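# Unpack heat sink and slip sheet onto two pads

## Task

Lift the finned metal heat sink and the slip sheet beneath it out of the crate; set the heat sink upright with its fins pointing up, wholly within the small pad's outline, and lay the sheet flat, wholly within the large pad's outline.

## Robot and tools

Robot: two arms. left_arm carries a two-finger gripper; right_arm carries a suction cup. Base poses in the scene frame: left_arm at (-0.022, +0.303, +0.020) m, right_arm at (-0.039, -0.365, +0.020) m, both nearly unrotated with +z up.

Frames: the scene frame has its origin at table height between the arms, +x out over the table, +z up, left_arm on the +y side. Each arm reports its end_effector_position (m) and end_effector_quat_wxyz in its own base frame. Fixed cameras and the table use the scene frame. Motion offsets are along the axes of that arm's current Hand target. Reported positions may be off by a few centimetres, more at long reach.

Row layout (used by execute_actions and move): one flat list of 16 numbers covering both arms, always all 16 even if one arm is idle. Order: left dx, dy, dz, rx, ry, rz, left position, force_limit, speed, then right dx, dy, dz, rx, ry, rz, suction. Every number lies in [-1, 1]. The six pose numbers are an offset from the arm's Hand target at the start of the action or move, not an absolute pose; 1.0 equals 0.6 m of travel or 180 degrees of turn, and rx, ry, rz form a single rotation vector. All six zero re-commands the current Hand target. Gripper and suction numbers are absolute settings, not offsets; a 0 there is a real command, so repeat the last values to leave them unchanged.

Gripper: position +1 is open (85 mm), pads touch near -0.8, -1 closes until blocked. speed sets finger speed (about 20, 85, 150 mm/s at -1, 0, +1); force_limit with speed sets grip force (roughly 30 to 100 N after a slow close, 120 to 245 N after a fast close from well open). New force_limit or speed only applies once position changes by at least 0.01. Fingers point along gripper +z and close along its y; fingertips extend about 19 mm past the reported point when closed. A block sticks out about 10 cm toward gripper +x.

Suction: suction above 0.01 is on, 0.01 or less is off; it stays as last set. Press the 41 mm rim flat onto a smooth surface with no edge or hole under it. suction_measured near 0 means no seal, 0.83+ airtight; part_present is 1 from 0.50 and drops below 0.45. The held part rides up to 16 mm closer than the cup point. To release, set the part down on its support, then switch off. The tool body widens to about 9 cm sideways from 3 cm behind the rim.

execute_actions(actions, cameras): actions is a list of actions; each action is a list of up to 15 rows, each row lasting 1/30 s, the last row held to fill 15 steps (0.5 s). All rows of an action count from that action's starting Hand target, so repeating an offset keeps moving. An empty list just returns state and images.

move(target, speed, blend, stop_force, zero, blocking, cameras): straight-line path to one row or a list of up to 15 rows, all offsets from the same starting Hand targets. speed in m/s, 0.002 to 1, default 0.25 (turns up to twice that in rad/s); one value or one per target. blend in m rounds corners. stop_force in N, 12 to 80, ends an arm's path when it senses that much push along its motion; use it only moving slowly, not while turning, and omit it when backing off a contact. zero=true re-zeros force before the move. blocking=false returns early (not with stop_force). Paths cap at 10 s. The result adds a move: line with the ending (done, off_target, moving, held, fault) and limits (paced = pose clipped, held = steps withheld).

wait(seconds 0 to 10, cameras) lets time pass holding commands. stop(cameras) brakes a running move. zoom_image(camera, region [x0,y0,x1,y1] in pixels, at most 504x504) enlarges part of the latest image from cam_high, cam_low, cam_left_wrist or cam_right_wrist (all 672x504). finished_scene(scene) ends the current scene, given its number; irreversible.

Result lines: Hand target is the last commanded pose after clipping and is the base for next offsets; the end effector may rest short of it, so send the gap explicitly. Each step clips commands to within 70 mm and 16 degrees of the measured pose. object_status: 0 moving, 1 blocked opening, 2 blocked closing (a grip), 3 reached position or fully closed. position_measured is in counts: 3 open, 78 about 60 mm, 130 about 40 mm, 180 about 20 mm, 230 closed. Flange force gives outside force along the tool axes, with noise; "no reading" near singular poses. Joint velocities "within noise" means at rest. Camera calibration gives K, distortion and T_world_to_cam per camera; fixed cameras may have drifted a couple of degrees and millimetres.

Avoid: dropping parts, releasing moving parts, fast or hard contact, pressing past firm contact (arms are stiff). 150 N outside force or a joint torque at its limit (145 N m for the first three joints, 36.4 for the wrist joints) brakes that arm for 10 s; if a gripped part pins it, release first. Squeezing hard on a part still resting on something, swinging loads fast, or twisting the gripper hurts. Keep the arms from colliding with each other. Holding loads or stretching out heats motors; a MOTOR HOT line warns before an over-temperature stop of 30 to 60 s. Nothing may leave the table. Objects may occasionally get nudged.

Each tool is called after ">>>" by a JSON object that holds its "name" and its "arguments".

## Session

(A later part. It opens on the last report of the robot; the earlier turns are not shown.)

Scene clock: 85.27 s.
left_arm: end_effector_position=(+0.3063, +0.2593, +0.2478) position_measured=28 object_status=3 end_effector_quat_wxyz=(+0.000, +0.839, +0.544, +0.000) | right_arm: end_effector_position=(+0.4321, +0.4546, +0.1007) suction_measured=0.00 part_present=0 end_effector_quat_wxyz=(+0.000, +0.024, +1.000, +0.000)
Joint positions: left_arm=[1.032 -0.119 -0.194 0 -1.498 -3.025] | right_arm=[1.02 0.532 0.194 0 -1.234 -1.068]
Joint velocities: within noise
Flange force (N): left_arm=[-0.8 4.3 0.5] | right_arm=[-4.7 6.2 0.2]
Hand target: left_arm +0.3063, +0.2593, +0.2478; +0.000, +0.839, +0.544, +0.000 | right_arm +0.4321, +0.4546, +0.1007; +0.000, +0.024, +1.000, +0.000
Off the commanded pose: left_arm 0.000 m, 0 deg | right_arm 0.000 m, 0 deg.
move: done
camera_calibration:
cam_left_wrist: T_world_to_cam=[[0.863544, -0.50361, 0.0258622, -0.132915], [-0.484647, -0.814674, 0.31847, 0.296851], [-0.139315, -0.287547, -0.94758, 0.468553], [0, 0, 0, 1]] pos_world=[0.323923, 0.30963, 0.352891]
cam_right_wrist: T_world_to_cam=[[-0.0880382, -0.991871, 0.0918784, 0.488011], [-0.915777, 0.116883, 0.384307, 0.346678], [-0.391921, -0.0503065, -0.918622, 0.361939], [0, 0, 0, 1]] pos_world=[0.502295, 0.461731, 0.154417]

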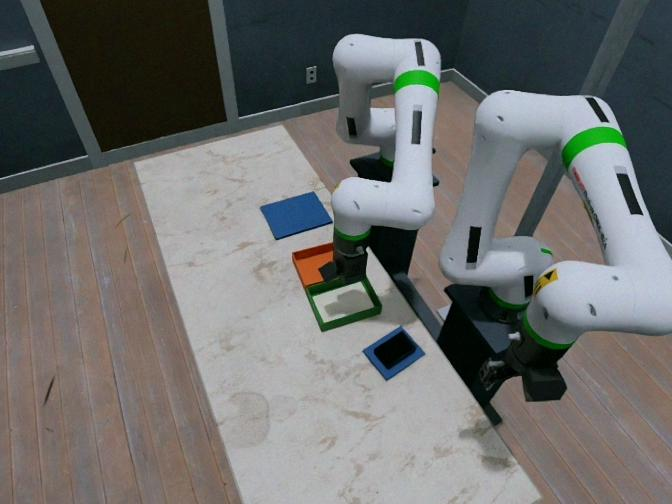

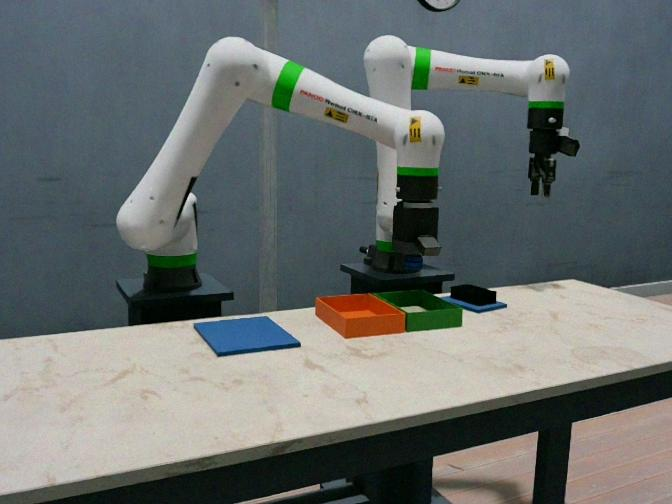

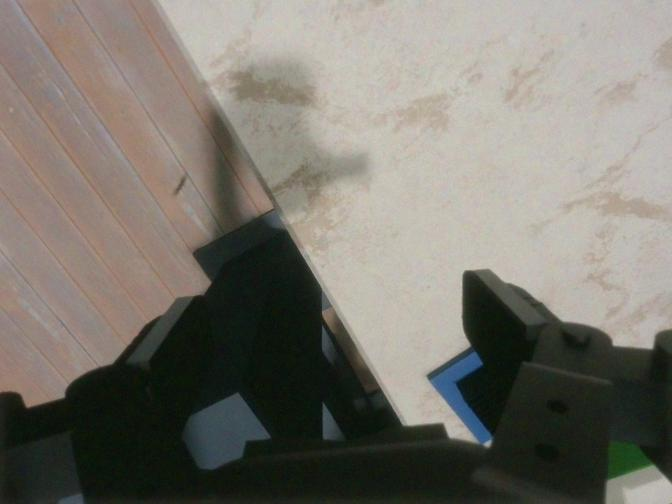

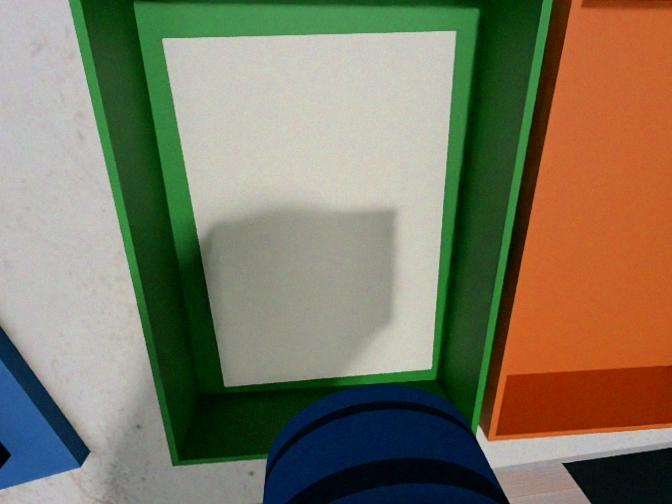

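>>> {"name": "move", "arguments": {"target": [0,0,0,0,0,0,0.8,-0.8,-1,-0.0048,0.0043,0.145,0,0,0,0], "speed": 0.1, "cameras": ["cam_high","cam_low","cam_right_wrist"]}}

>>> {"name": "zoom_image", "arguments": {"camera": "cam_low", "region": [330, 200, 490, 360]}}

Scene clock: 88.83 s.
left_arm: end_effector_position=(+0.3063, +0.2593, +0.2478) position_measured=28 object_status=3 end_effector_quat_wxyz=(+0.000, +0.839, +0.544, +0.000) | right_arm: end_effector_position=(+0.4351, +0.4570, +0.0137) suction_measured=0.00 part_present=0 end_effector_quat_wxyz=(+0.000, +0.024, +1.000, +0.000)
Joint positions: left_arm=[1.032 -0.119 -0.194 0 -1.498 -3.025] | right_arm=[1.018 0.629 0.125 0 -1.067 -1.066]
Joint velocities: within noise
Flange force (N): left_arm=[-0.4 4.7 0.4] | right_arm=[-5.1 6.4 1.2]
Hand target: left_arm +0.3063, +0.2593, +0.2478; +0.000, +0.839, +0.544, +0.000 | right_arm +0.4351, +0.4570, +0.0137; +0.000, +0.024, +1.000, +0.000
Off the commanded pose: left_arm 0.000 m, 0 deg | right_arm 0.000 m, 0 deg.
move: done
camera_calibration:
cam_right_wrist: T_world_to_cam=[[-0.0880303, -0.991872, 0.0918752, 0.498646], [-0.915777, 0.116874, 0.384307, 0.382584], [-0.391921, -0.0503066, -0.918622, 0.283315], [0, 0, 0, 1]] pos_world=[0.505295, 0.464131, 0.0674165]
Images, in order (width x height): cam_high 672x504, cam_low 672x504, cam_right_wrist 672x504.

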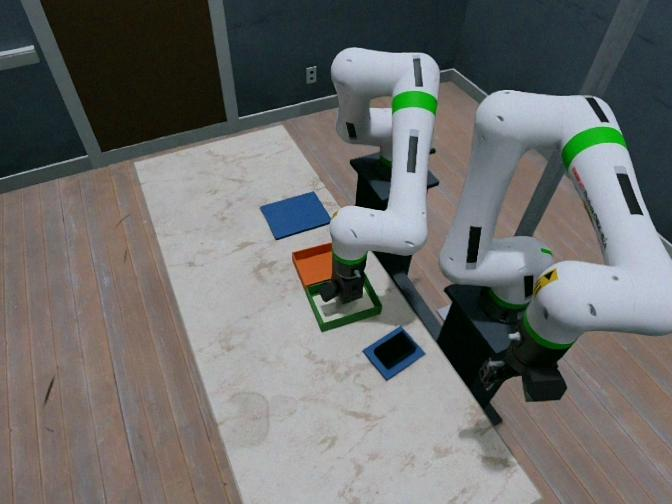

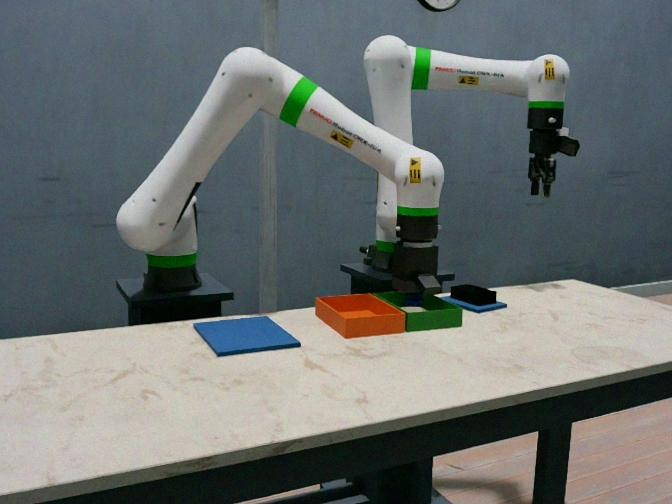

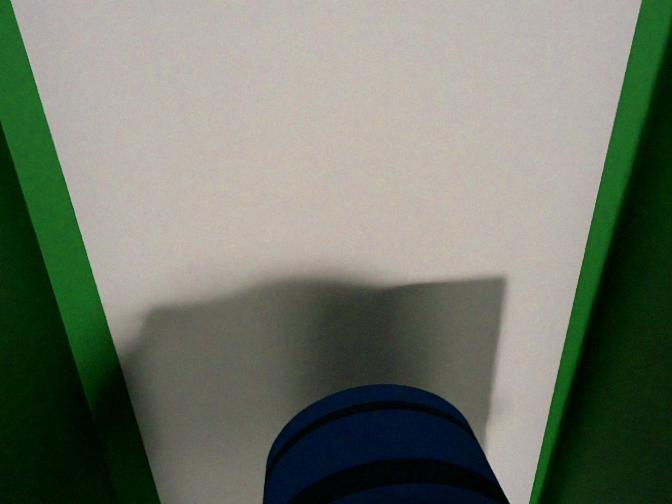

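Scaled by 3.150 from the camera's 672x504 image, which has a finer 960x720 frame.

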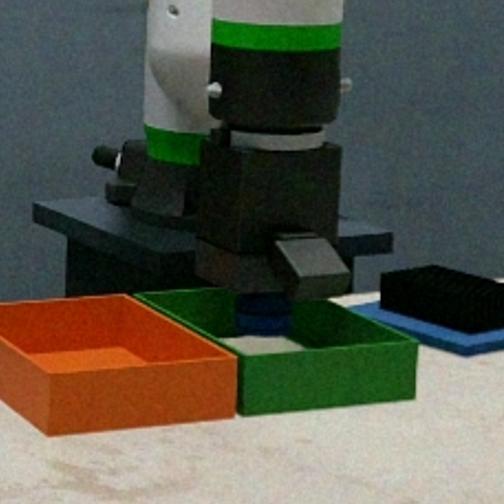

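>>> {"name": "move", "arguments": {"target": [0,0,0,0,0,0,0.8,-0.8,-1,0,0,0.055,0,0,0,1], "speed": 0.02, "stop_force": 12, "cameras": ["cam_low","cam_right_wrist"]}}

>>> {"name": "wait", "arguments": {"seconds": 0.5, "cameras": ["cam_right_wrist"]}}

Scene clock: 91.73 s.
left_arm: end_effector_position=(+0.3063, +0.2593, +0.2478) position_measured=28 object_status=3 end_effector_quat_wxyz=(+0.000, +0.839, +0.544, +0.000) | right_arm: end_effector_position=(+0.4351, +0.4570, -0.0193) suction_measured=1.00 part_present=1 end_effector_quat_wxyz=(+0.000, +0.024, +1.000, +0.000)
Joint positions: left_arm=[1.032 -0.119 -0.194 0 -1.498 -3.025] | right_arm=[1.018 0.67 0.104 0 -1.005 -1.066]
Joint velocities: within noise
Flange force (N): left_arm=[0.2 4.9 0.1] | right_arm=[-4.4 6.2 2.4]
Hand target: left_arm +0.3063, +0.2593, +0.2478; +0.000, +0.839, +0.544, +0.000 | right_arm +0.4351, +0.4570, -0.0193; +0.000, +0.024, +1.000, +0.000
Off the commanded pose: left_arm 0.000 m, 0 deg | right_arm 0.000 m, 0 deg.
move: done
camera_calibration:
cam_right_wrist: T_world_to_cam=[[-0.0880004, -0.991866, 0.09197, 0.501666], [-0.915781, 0.116884, 0.384296, 0.395302], [-0.39192, -0.0504062, -0.918618, 0.252954], [0, 0, 0, 1]] pos_world=[0.505295, 0.464131, 0.0343164]
Images, in order (width x height): cam_low 672x504, cam_right_wrist 672x504.

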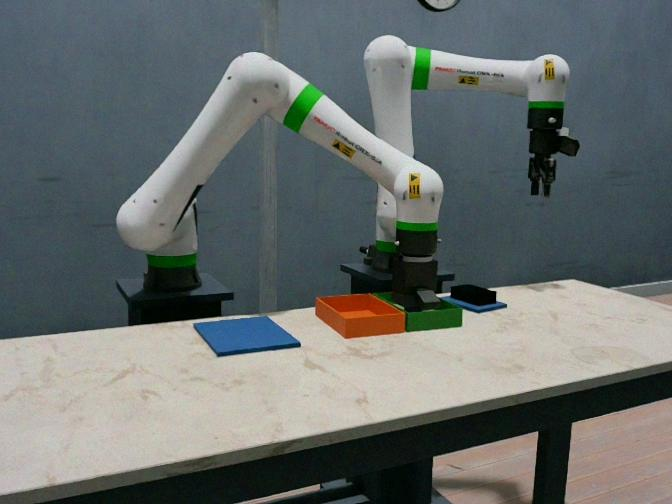

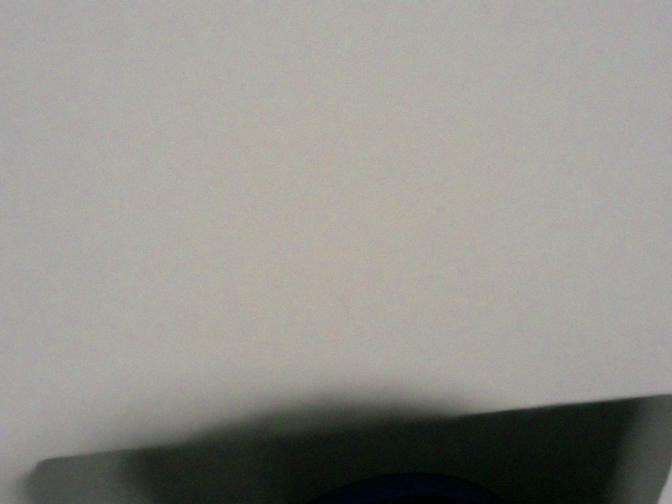

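Scene clock: 92.23 s.
left_arm: end_effector_position=(+0.3063, +0.2593, +0.2478) position_measured=28 object_status=3 end_effector_quat_wxyz=(+0.000, +0.839, +0.544, +0.000) | right_arm: end_effector_position=(+0.4351, +0.4570, -0.0193) suction_measured=1.00 part_present=1 end_effector_quat_wxyz=(+0.000, +0.024, +1.000, +0.000)
Joint positions: left_arm=[1.032 -0.119 -0.194 0 -1.498 -3.025] | right_arm=[1.018 0.67 0.104 0 -1.005 -1.066]
Joint velocities: within noise
Flange force (N): left_arm=[-0.2 4.5 0.1] | right_arm=[-4.7 6.0 1.8]
Hand target: left_arm +0.3063, +0.2593, +0.2478; +0.000, +0.839, +0.544, +0.000 | right_arm +0.4351, +0.4570, -0.0193; +0.000, +0.024, +1.000, +0.000
Off the commanded pose: left_arm 0.000 m, 0 deg | right_arm 0.000 m, 0 deg.
wait: 0.50 s; at rest by 0.17 s
camera_calibration:
cam_right_wrist: T_world_to_cam=[[-0.0880004, -0.991866, 0.09197, 0.501666], [-0.915781, 0.116884, 0.384296, 0.395302], [-0.39192, -0.0504062, -0.918618, 0.252954], [0, 0, 0, 1]] pos_world=[0.505295, 0.464131, 0.0343164]
Images, in order (width x height): cam_right_wrist 672x504.

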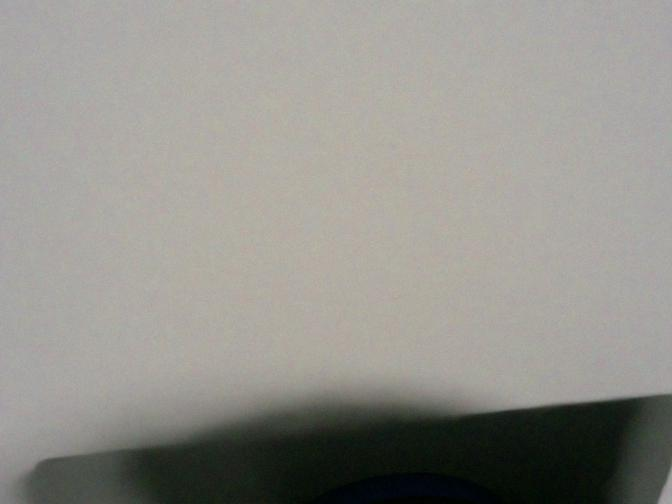

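>>> {"name": "move", "arguments": {"target": [[0,0,0,0,0,0,0.8,-0.8,-1,0,0,-0.05,0,0,0,1],[0,0,0,0,0,0,0.8,-0.8,-1,0,0,-0.25,0,0,0,1]], "speed": [0.05,0.15], "blend": 0.005}}

>>> {"name": "move", "arguments": {"target": [0,0,0,0,0,0,0.8,-0.8,-1,-0.0103,-0.6698,0,0,0,-0.011,1], "speed": 0.15}}

>>> {"name": "zoom_image", "arguments": {"camera": "cam_high", "region": [240, 140, 380, 280]}}

Scene clock: 95.60 s.
left_arm: end_effector_position=(+0.3063, +0.2593, +0.2478) position_measured=28 object_status=3 end_effector_quat_wxyz=(+0.000, +0.839, +0.544, +0.000) | right_arm: end_effector_position=(+0.4352, +0.4570, +0.1307) suction_measured=1.00 part_present=1 end_effector_quat_wxyz=(+0.000, +0.024, +1.000, +0.000)
Joint positions: left_arm=[1.032 -0.119 -0.194 0 -1.498 -3.025] | right_arm=[1.018 0.519 0.248 0 -1.3 -1.066]
Joint velocities: within noise
Flange force (N): left_arm=[-0.4 4.3 0.6] | right_arm=[-4.5 6.0 0.4]
Hand target: left_arm +0.3063, +0.2593, +0.2478; +0.000, +0.839, +0.544, +0.000 | right_arm +0.4351, +0.4571, +0.1307; +0.000, +0.024, +1.000, +0.000
Off the commanded pose: left_arm 0.000 m, 0 deg | right_arm 0.000 m, 0 deg.
move: done
camera_calibration:
cam_left_wrist: T_world_to_cam=[[0.863544, -0.50361, 0.0258622, -0.132915], [-0.484647, -0.814674, 0.31847, 0.296851], [-0.139315, -0.287547, -0.94758, 0.468553], [0, 0, 0, 1]] pos_world=[0.323923, 0.30963, 0.352891]
cam_right_wrist: T_world_to_cam=[[-0.0880659, -0.991848, 0.0920938, 0.487881], [-0.915812, 0.116987, 0.384191, 0.337736], [-0.391833, -0.0505064, -0.918649, 0.390794], [0, 0, 0, 1]] pos_world=[0.505395, 0.464131, 0.184316]

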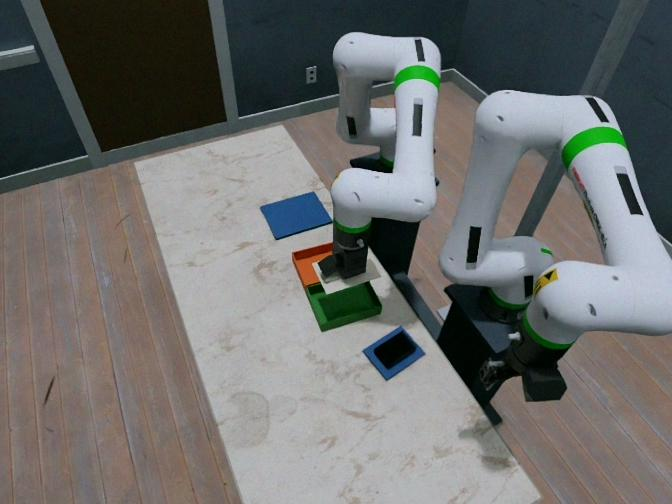

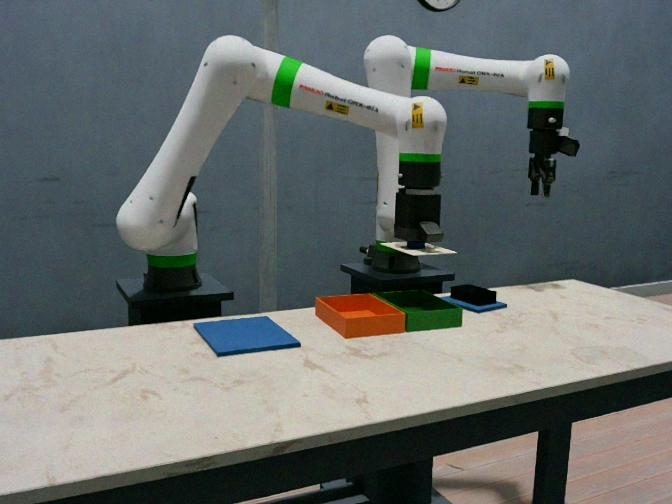

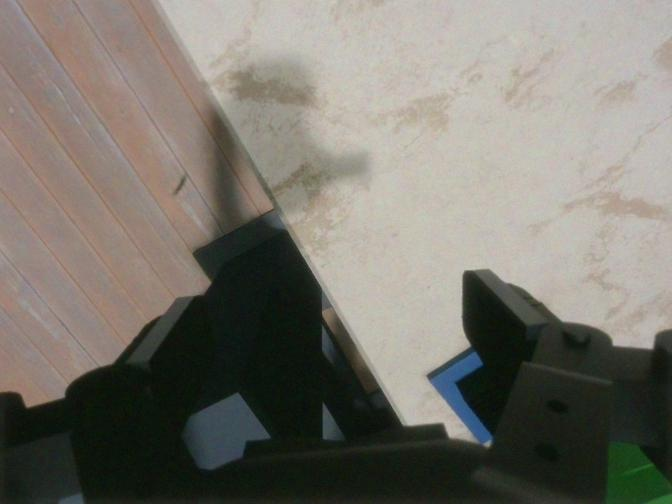

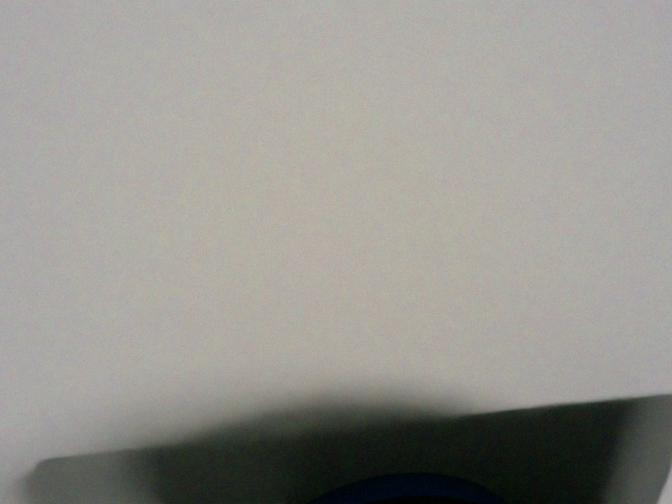

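Scene clock: 98.67 s.
left_arm: end_effector_position=(+0.3063, +0.2593, +0.2478) position_measured=28 object_status=3 end_effector_quat_wxyz=(+0.000, +0.839, +0.544, +0.000) | right_arm: end_effector_position=(+0.4218, +0.0554, +0.1309) suction_measured=1.00 part_present=1 end_effector_quat_wxyz=(+0.000, +0.007, +1.000, +0.000)
Joint positions: left_arm=[1.032 -0.119 -0.194 0 -1.498 -3.025] | right_arm=[0.442 0.024 -0.38 0.001 -1.167 -0.456]
Joint velocities: within noise
Flange force (N): left_arm=[-0.7 4.2 0.6] | right_arm=[-6.6 1.1 -0.1]
Hand target: left_arm +0.3063, +0.2593, +0.2478; +0.000, +0.839, +0.544, +0.000 | right_arm +0.4218, +0.0554, +0.1310; +0.000, +0.007, +1.000, +0.000
Off the commanded pose: left_arm 0.000 m, 0 deg | right_arm 0.000 m, 0 deg.
move: done
camera_calibration:
cam_left_wrist: T_world_to_cam=[[0.863544, -0.50361, 0.0258622, -0.132915], [-0.484647, -0.814674, 0.31847, 0.296851], [-0.139315, -0.287547, -0.94758, 0.468553], [0, 0, 0, 1]] pos_world=[0.323923, 0.30963, 0.352891]
cam_right_wrist: T_world_to_cam=[[-0.0536482, -0.99432, 0.0919176, 0.0739483], [-0.919296, 0.0851216, 0.384252, 0.375584], [-0.389894, -0.063885, -0.918641, 0.365467], [0, 0, 0, 1]] pos_world=[0.491733, 0.0649058, 0.184617]

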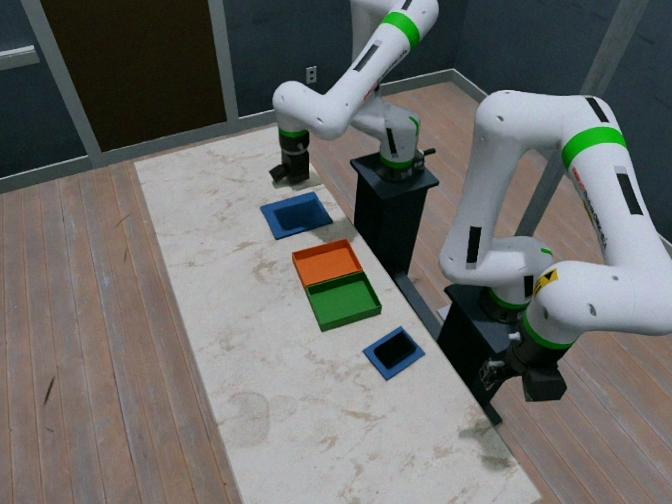

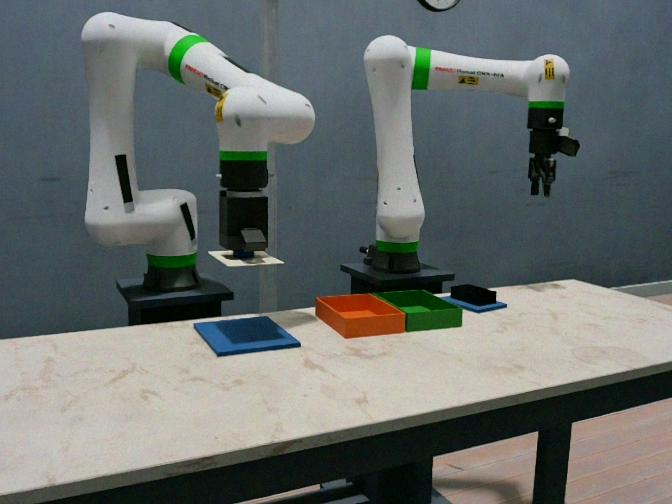

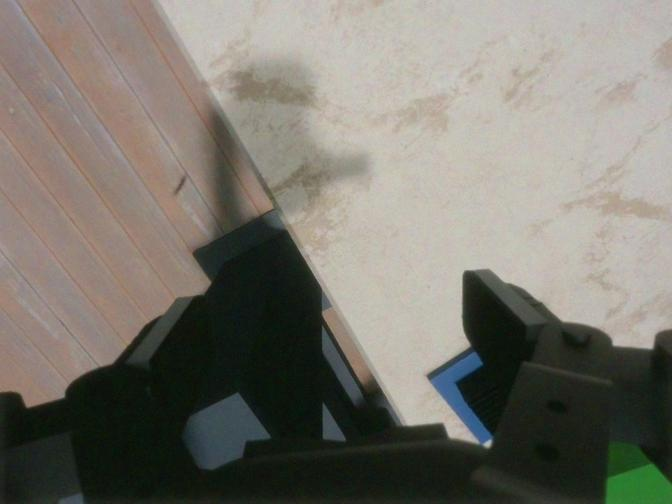

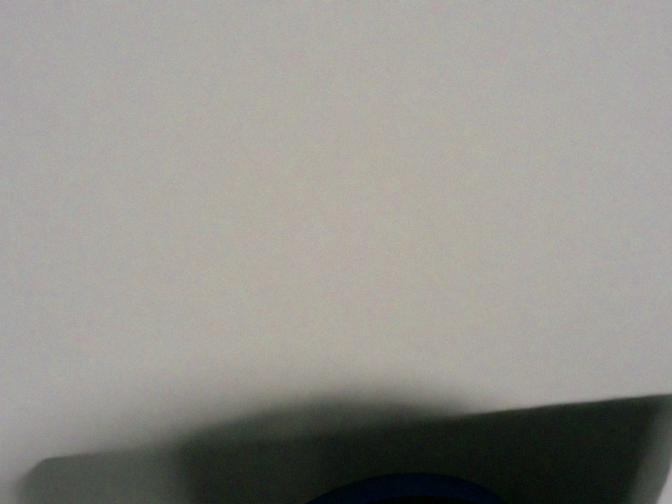

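Scaled by 3.600 from the camera's 672x504 image, which has a finer 960x720 frame.

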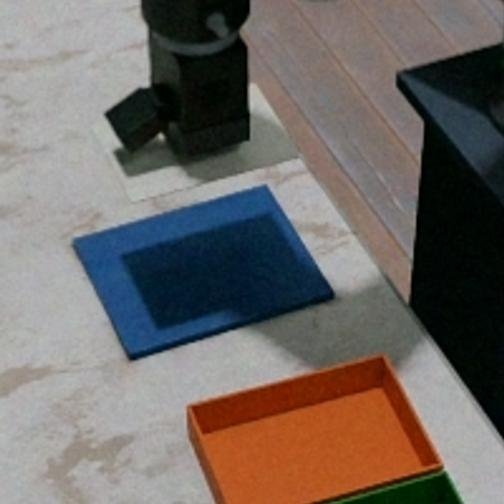

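>>> {"name": "move", "arguments": {"target": [0,0,0,0,0,0,0.8,-0.8,-1,0,0,0.2,0,0,0,1], "speed": 0.1, "cameras": ["cam_high","cam_low"]}}

>>> {"name": "zoom_image", "arguments": {"camera": "cam_high", "region": [240, 140, 380, 280]}}

>>> {"name": "zoom_image", "arguments": {"camera": "cam_low", "region": [170, 220, 330, 380]}}

Scene clock: 101.33 s.
left_arm: end_effector_position=(+0.3063, +0.2593, +0.2478) position_measured=28 object_status=3 end_effector_quat_wxyz=(+0.000, +0.839, +0.544, +0.000) | right_arm: end_effector_position=(+0.4218, +0.0553, +0.0110) suction_measured=1.00 part_present=1 end_effector_quat_wxyz=(+0.000, +0.007, +1.000, +0.000)
Joint positions: left_arm=[1.032 -0.119 -0.194 0 -1.498 -3.025] | right_arm=[0.441 0.196 -0.517 0.001 -0.858 -0.456]
Joint velocities: within noise
Flange force (N): left_arm=[0.3 4.6 -0.1] | right_arm=[-6.5 1.7 2.5]
Hand target: left_arm +0.3063, +0.2593, +0.2478; +0.000, +0.839, +0.544, +0.000 | right_arm +0.4218, +0.0553, +0.0110; +0.000, +0.007, +1.000, +0.000
Off the commanded pose: left_arm 0.000 m, 0 deg | right_arm 0.000 m, 0 deg.
move: done
Images, in order (width x height): cam_high 672x504, cam_low 672x504.

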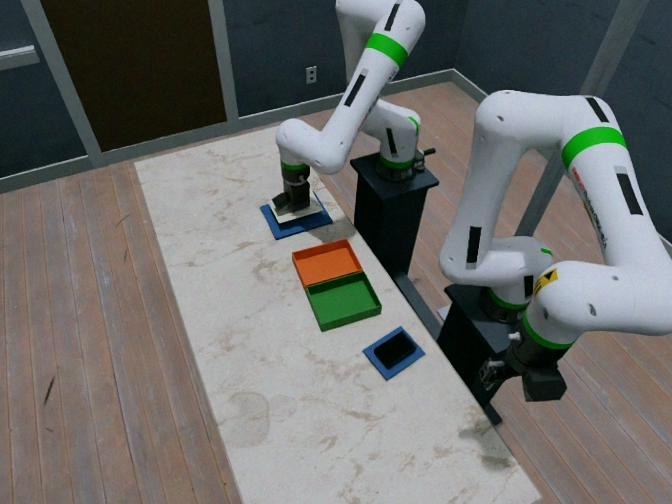

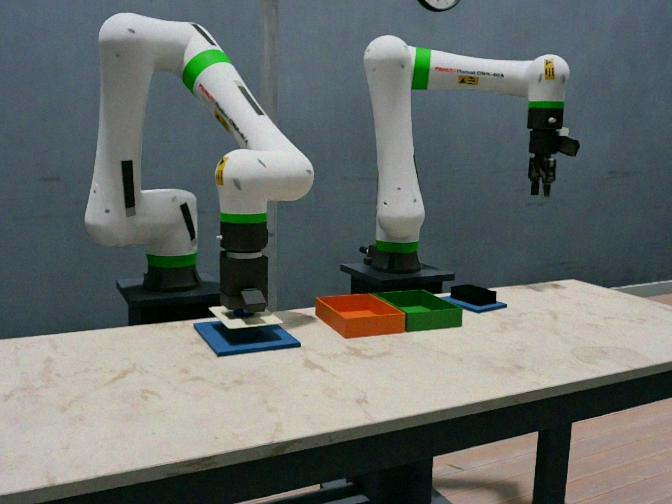

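Scaled by 3.600 from the camera's 672x504 image, which has a finer 960x720 frame.

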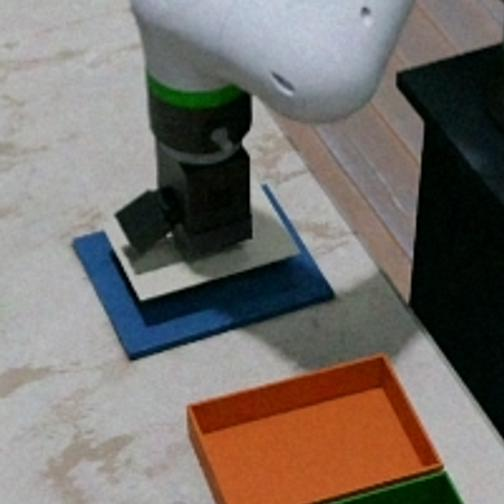

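Scaled by 3.150 from the camera's 672x504 image, which has a finer 960x720 frame.

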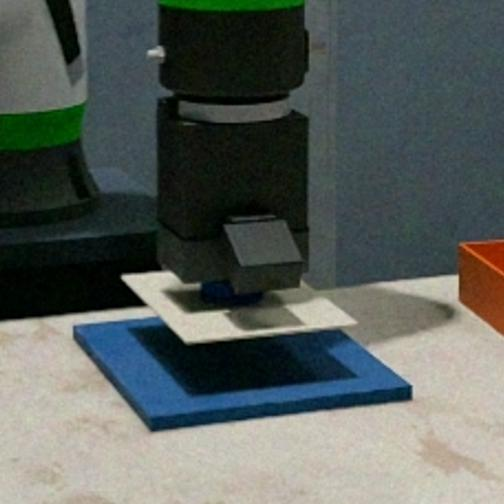

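>>> {"name": "move", "arguments": {"target": [0,0,0,0,0,0,0.8,-0.8,-1,0,0,0.08,0,0,0,1], "speed": 0.015, "stop_force": 12, "cameras": ["cam_high","cam_low"]}}

>>> {"name": "zoom_image", "arguments": {"camera": "cam_high", "region": [240, 140, 380, 280]}}

>>> {"name": "zoom_image", "arguments": {"camera": "cam_low", "region": [170, 220, 330, 380]}}

Scene clock: 105.13 s.
left_arm: end_effector_position=(+0.3063, +0.2593, +0.2478) position_measured=28 object_status=3 end_effector_quat_wxyz=(+0.000, +0.839, +0.544, +0.000) | right_arm: end_effector_position=(+0.4218, +0.0553, -0.0244) suction_measured=1.00 part_present=1 end_effector_quat_wxyz=(+0.000, +0.007, +1.000, +0.000)
Joint positions: left_arm=[1.032 -0.119 -0.194 0 -1.498 -3.025] | right_arm=[0.441 0.265 -0.541 0.001 -0.765 -0.456]
Joint velocities: within noise
Flange force (N): left_arm=[-0.3 4.1 0.4] | right_arm=[3.8 1.4 -33.3]
Hand target: left_arm +0.3063, +0.2593, +0.2478; +0.000, +0.839, +0.544, +0.000 | right_arm +0.4218, +0.0553, -0.0244; +0.000, +0.007, +1.000, +0.000 (not the last commanded pose)
Off the commanded pose: left_arm 0.000 m, 0 deg | right_arm 0.013 m, 0 deg.
move: contact (right_arm)
Images, in order (width x height): cam_high 672x504, cam_low 672x504.

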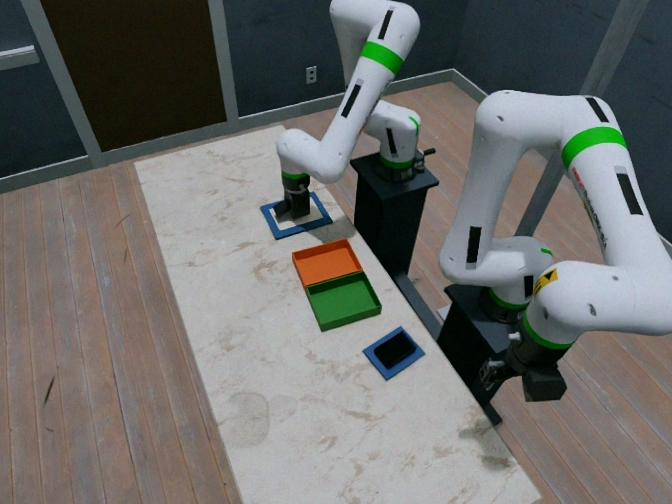

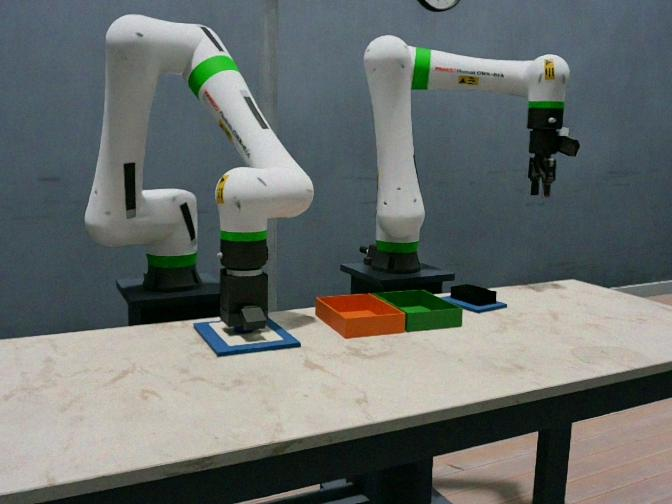

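Scaled by 3.600 from the camera's 672x504 image, which has a finer 960x720 frame.

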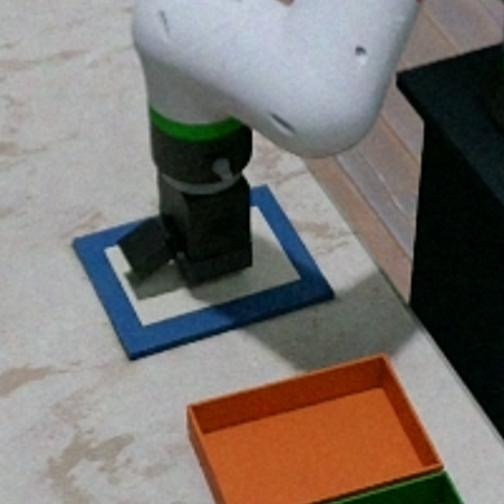

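Scaled by 3.150 from the camera's 672x504 image, which has a finer 960x720 frame.

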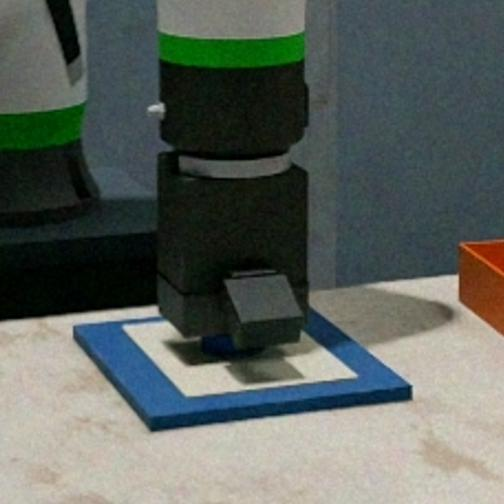

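>>> {"name": "execute_actions", "arguments": {"actions": [[[0,0,0,0,0,0,0.8,-0.8,-1,0,0,0,0,0,0,0]],[[0,0,0,0,0,0,0.8,-0.8,-1,0,0,0,0,0,0,0]],[[0,0,0,0,0,0,0.8,-0.8,-1,0,0,0,0,0,0,0]]], "cameras": []}}

>>> {"name": "move", "arguments": {"target": [[0,0,0,0,0,0,0.8,-0.8,-1,0,0,-0.08,0,0,0,0],[0,0,0,0,0,0,0.8,-0.8,-1,0,0,-0.4,0,0,0,0]], "speed": [0.04,0.2], "blend": 0.01}}

>>> {"name": "zoom_image", "arguments": {"camera": "cam_high", "region": [240, 160, 440, 390]}}

Scene clock: 109.17 s.
left_arm: end_effector_position=(+0.3063, +0.2593, +0.2478) position_measured=28 object_status=3 end_effector_quat_wxyz=(+0.000, +0.839, +0.544, +0.000) | right_arm: end_effector_position=(+0.4218, +0.0553, -0.0244) suction_measured=0.00 part_present=0 end_effector_quat_wxyz=(+0.000, +0.007, +1.000, +0.000)
Joint positions: left_arm=[1.032 -0.119 -0.194 0 -1.498 -3.025] | right_arm=[0.441 0.265 -0.541 0.001 -0.765 -0.456]
Joint velocities: within noise
Flange force (N): left_arm=[-0.4 4.8 0.4] | right_arm=[10.1 2.4 -72.3]
Flange force at the end of the 1st action (N): left_arm=[-0.5 4.5 0.2] | right_arm=[9.9 1.8 -71.6]
Flange force at the end of the 2nd action (N): left_arm=[-0.3 4.6 0.4] | right_arm=[10.1 2.2 -71.5]
Hand target: left_arm +0.3063, +0.2593, +0.2478; +0.000, +0.839, +0.544, +0.000 | right_arm +0.4218, +0.0553, -0.0244; +0.000, +0.007, +1.000, +0.000
Off the commanded pose: left_arm 0.000 m, 0 deg | right_arm 0.000 m, 0 deg.
No camera images: "cameras" was empty.

Scene clock: 111.70 s.
left_arm: end_effector_position=(+0.3063, +0.2593, +0.2478) position_measured=28 object_status=3 end_effector_quat_wxyz=(+0.000, +0.839, +0.544, +0.000) | right_arm: end_effector_position=(+0.4218, +0.0554, +0.2156) suction_measured=0.00 part_present=0 end_effector_quat_wxyz=(+0.000, +0.007, +1.000, +0.000)
Joint positions: left_arm=[1.032 -0.119 -0.194 0 -1.498 -3.025] | right_arm=[0.442 -0.04 -0.237 0.001 -1.374 -0.456]
Joint velocities: within noise
Flange force (N): left_arm=[-0.1 4.9 -0.1] | right_arm=[-6.1 1.6 -1.4]
Hand target: left_arm +0.3063, +0.2593, +0.2478; +0.000, +0.839, +0.544, +0.000 | right_arm +0.4218, +0.0555, +0.2156; +0.000, +0.007, +1.000, +0.000
Off the commanded pose: left_arm 0.000 m, 0 deg | right_arm 0.000 m, 0 deg.
move: done
camera_calibration:
cam_left_wrist: T_world_to_cam=[[0.863538, -0.503623, 0.0258143, -0.132892], [-0.484657, -0.814698, 0.318393, 0.296889], [-0.139319, -0.287455, -0.947607, 0.468535], [0, 0, 0, 1]] pos_world=[0.323923, 0.309631, 0.352891]
cam_right_wrist: T_world_to_cam=[[-0.0536212, -0.994314, 0.0920077, 0.0662336], [-0.919334, 0.0851255, 0.384159, 0.343112], [-0.389806, -0.0639868, -0.918671, 0.443162], [0, 0, 0, 1]] pos_world=[0.491733, 0.0650059, 0.269217]

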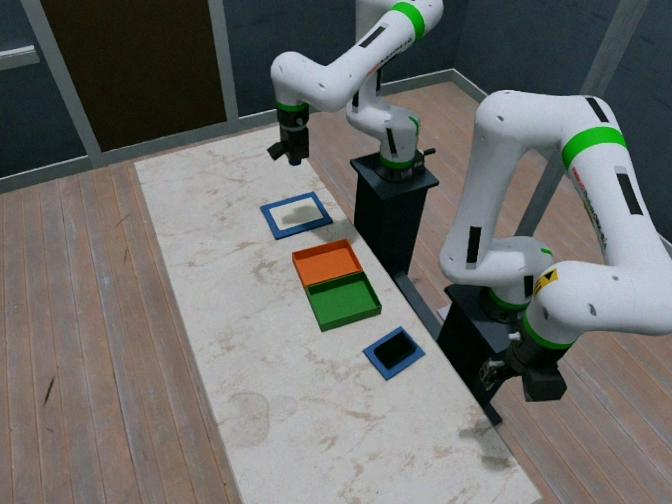

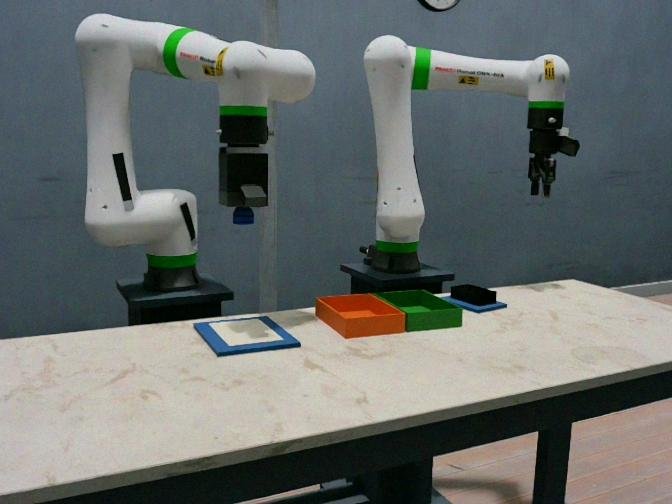

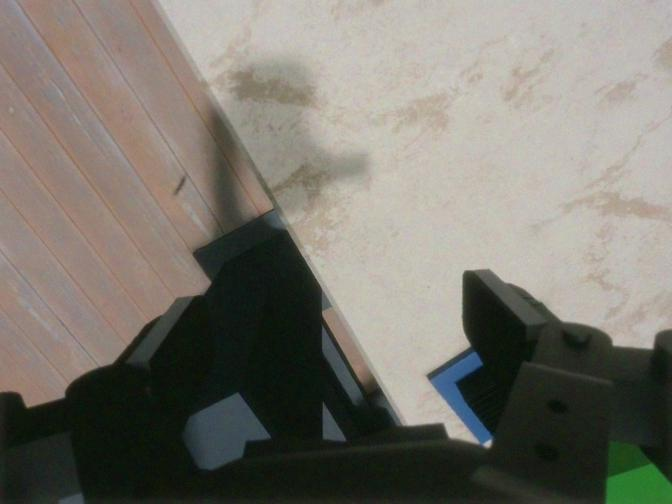

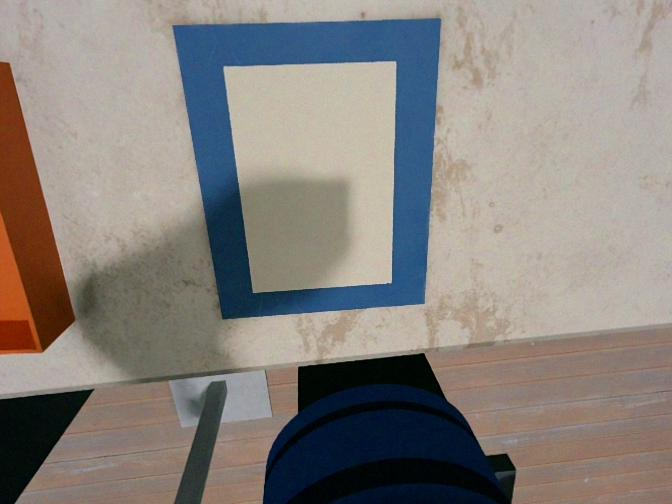

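Scaled by 2.191 from the camera's 672x504 image, which has a finer 960x720 frame.

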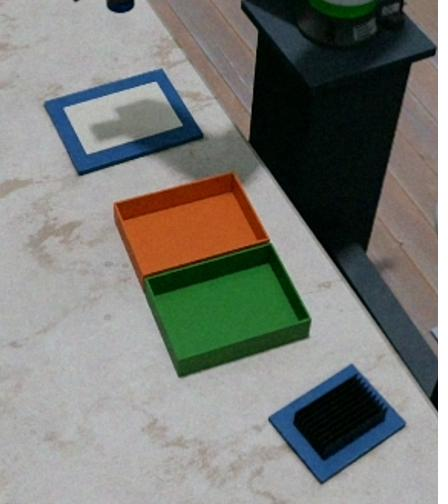

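>>> {"name": "finished_scene", "arguments": {"scene": 1}}

The scene is finished: the task was done.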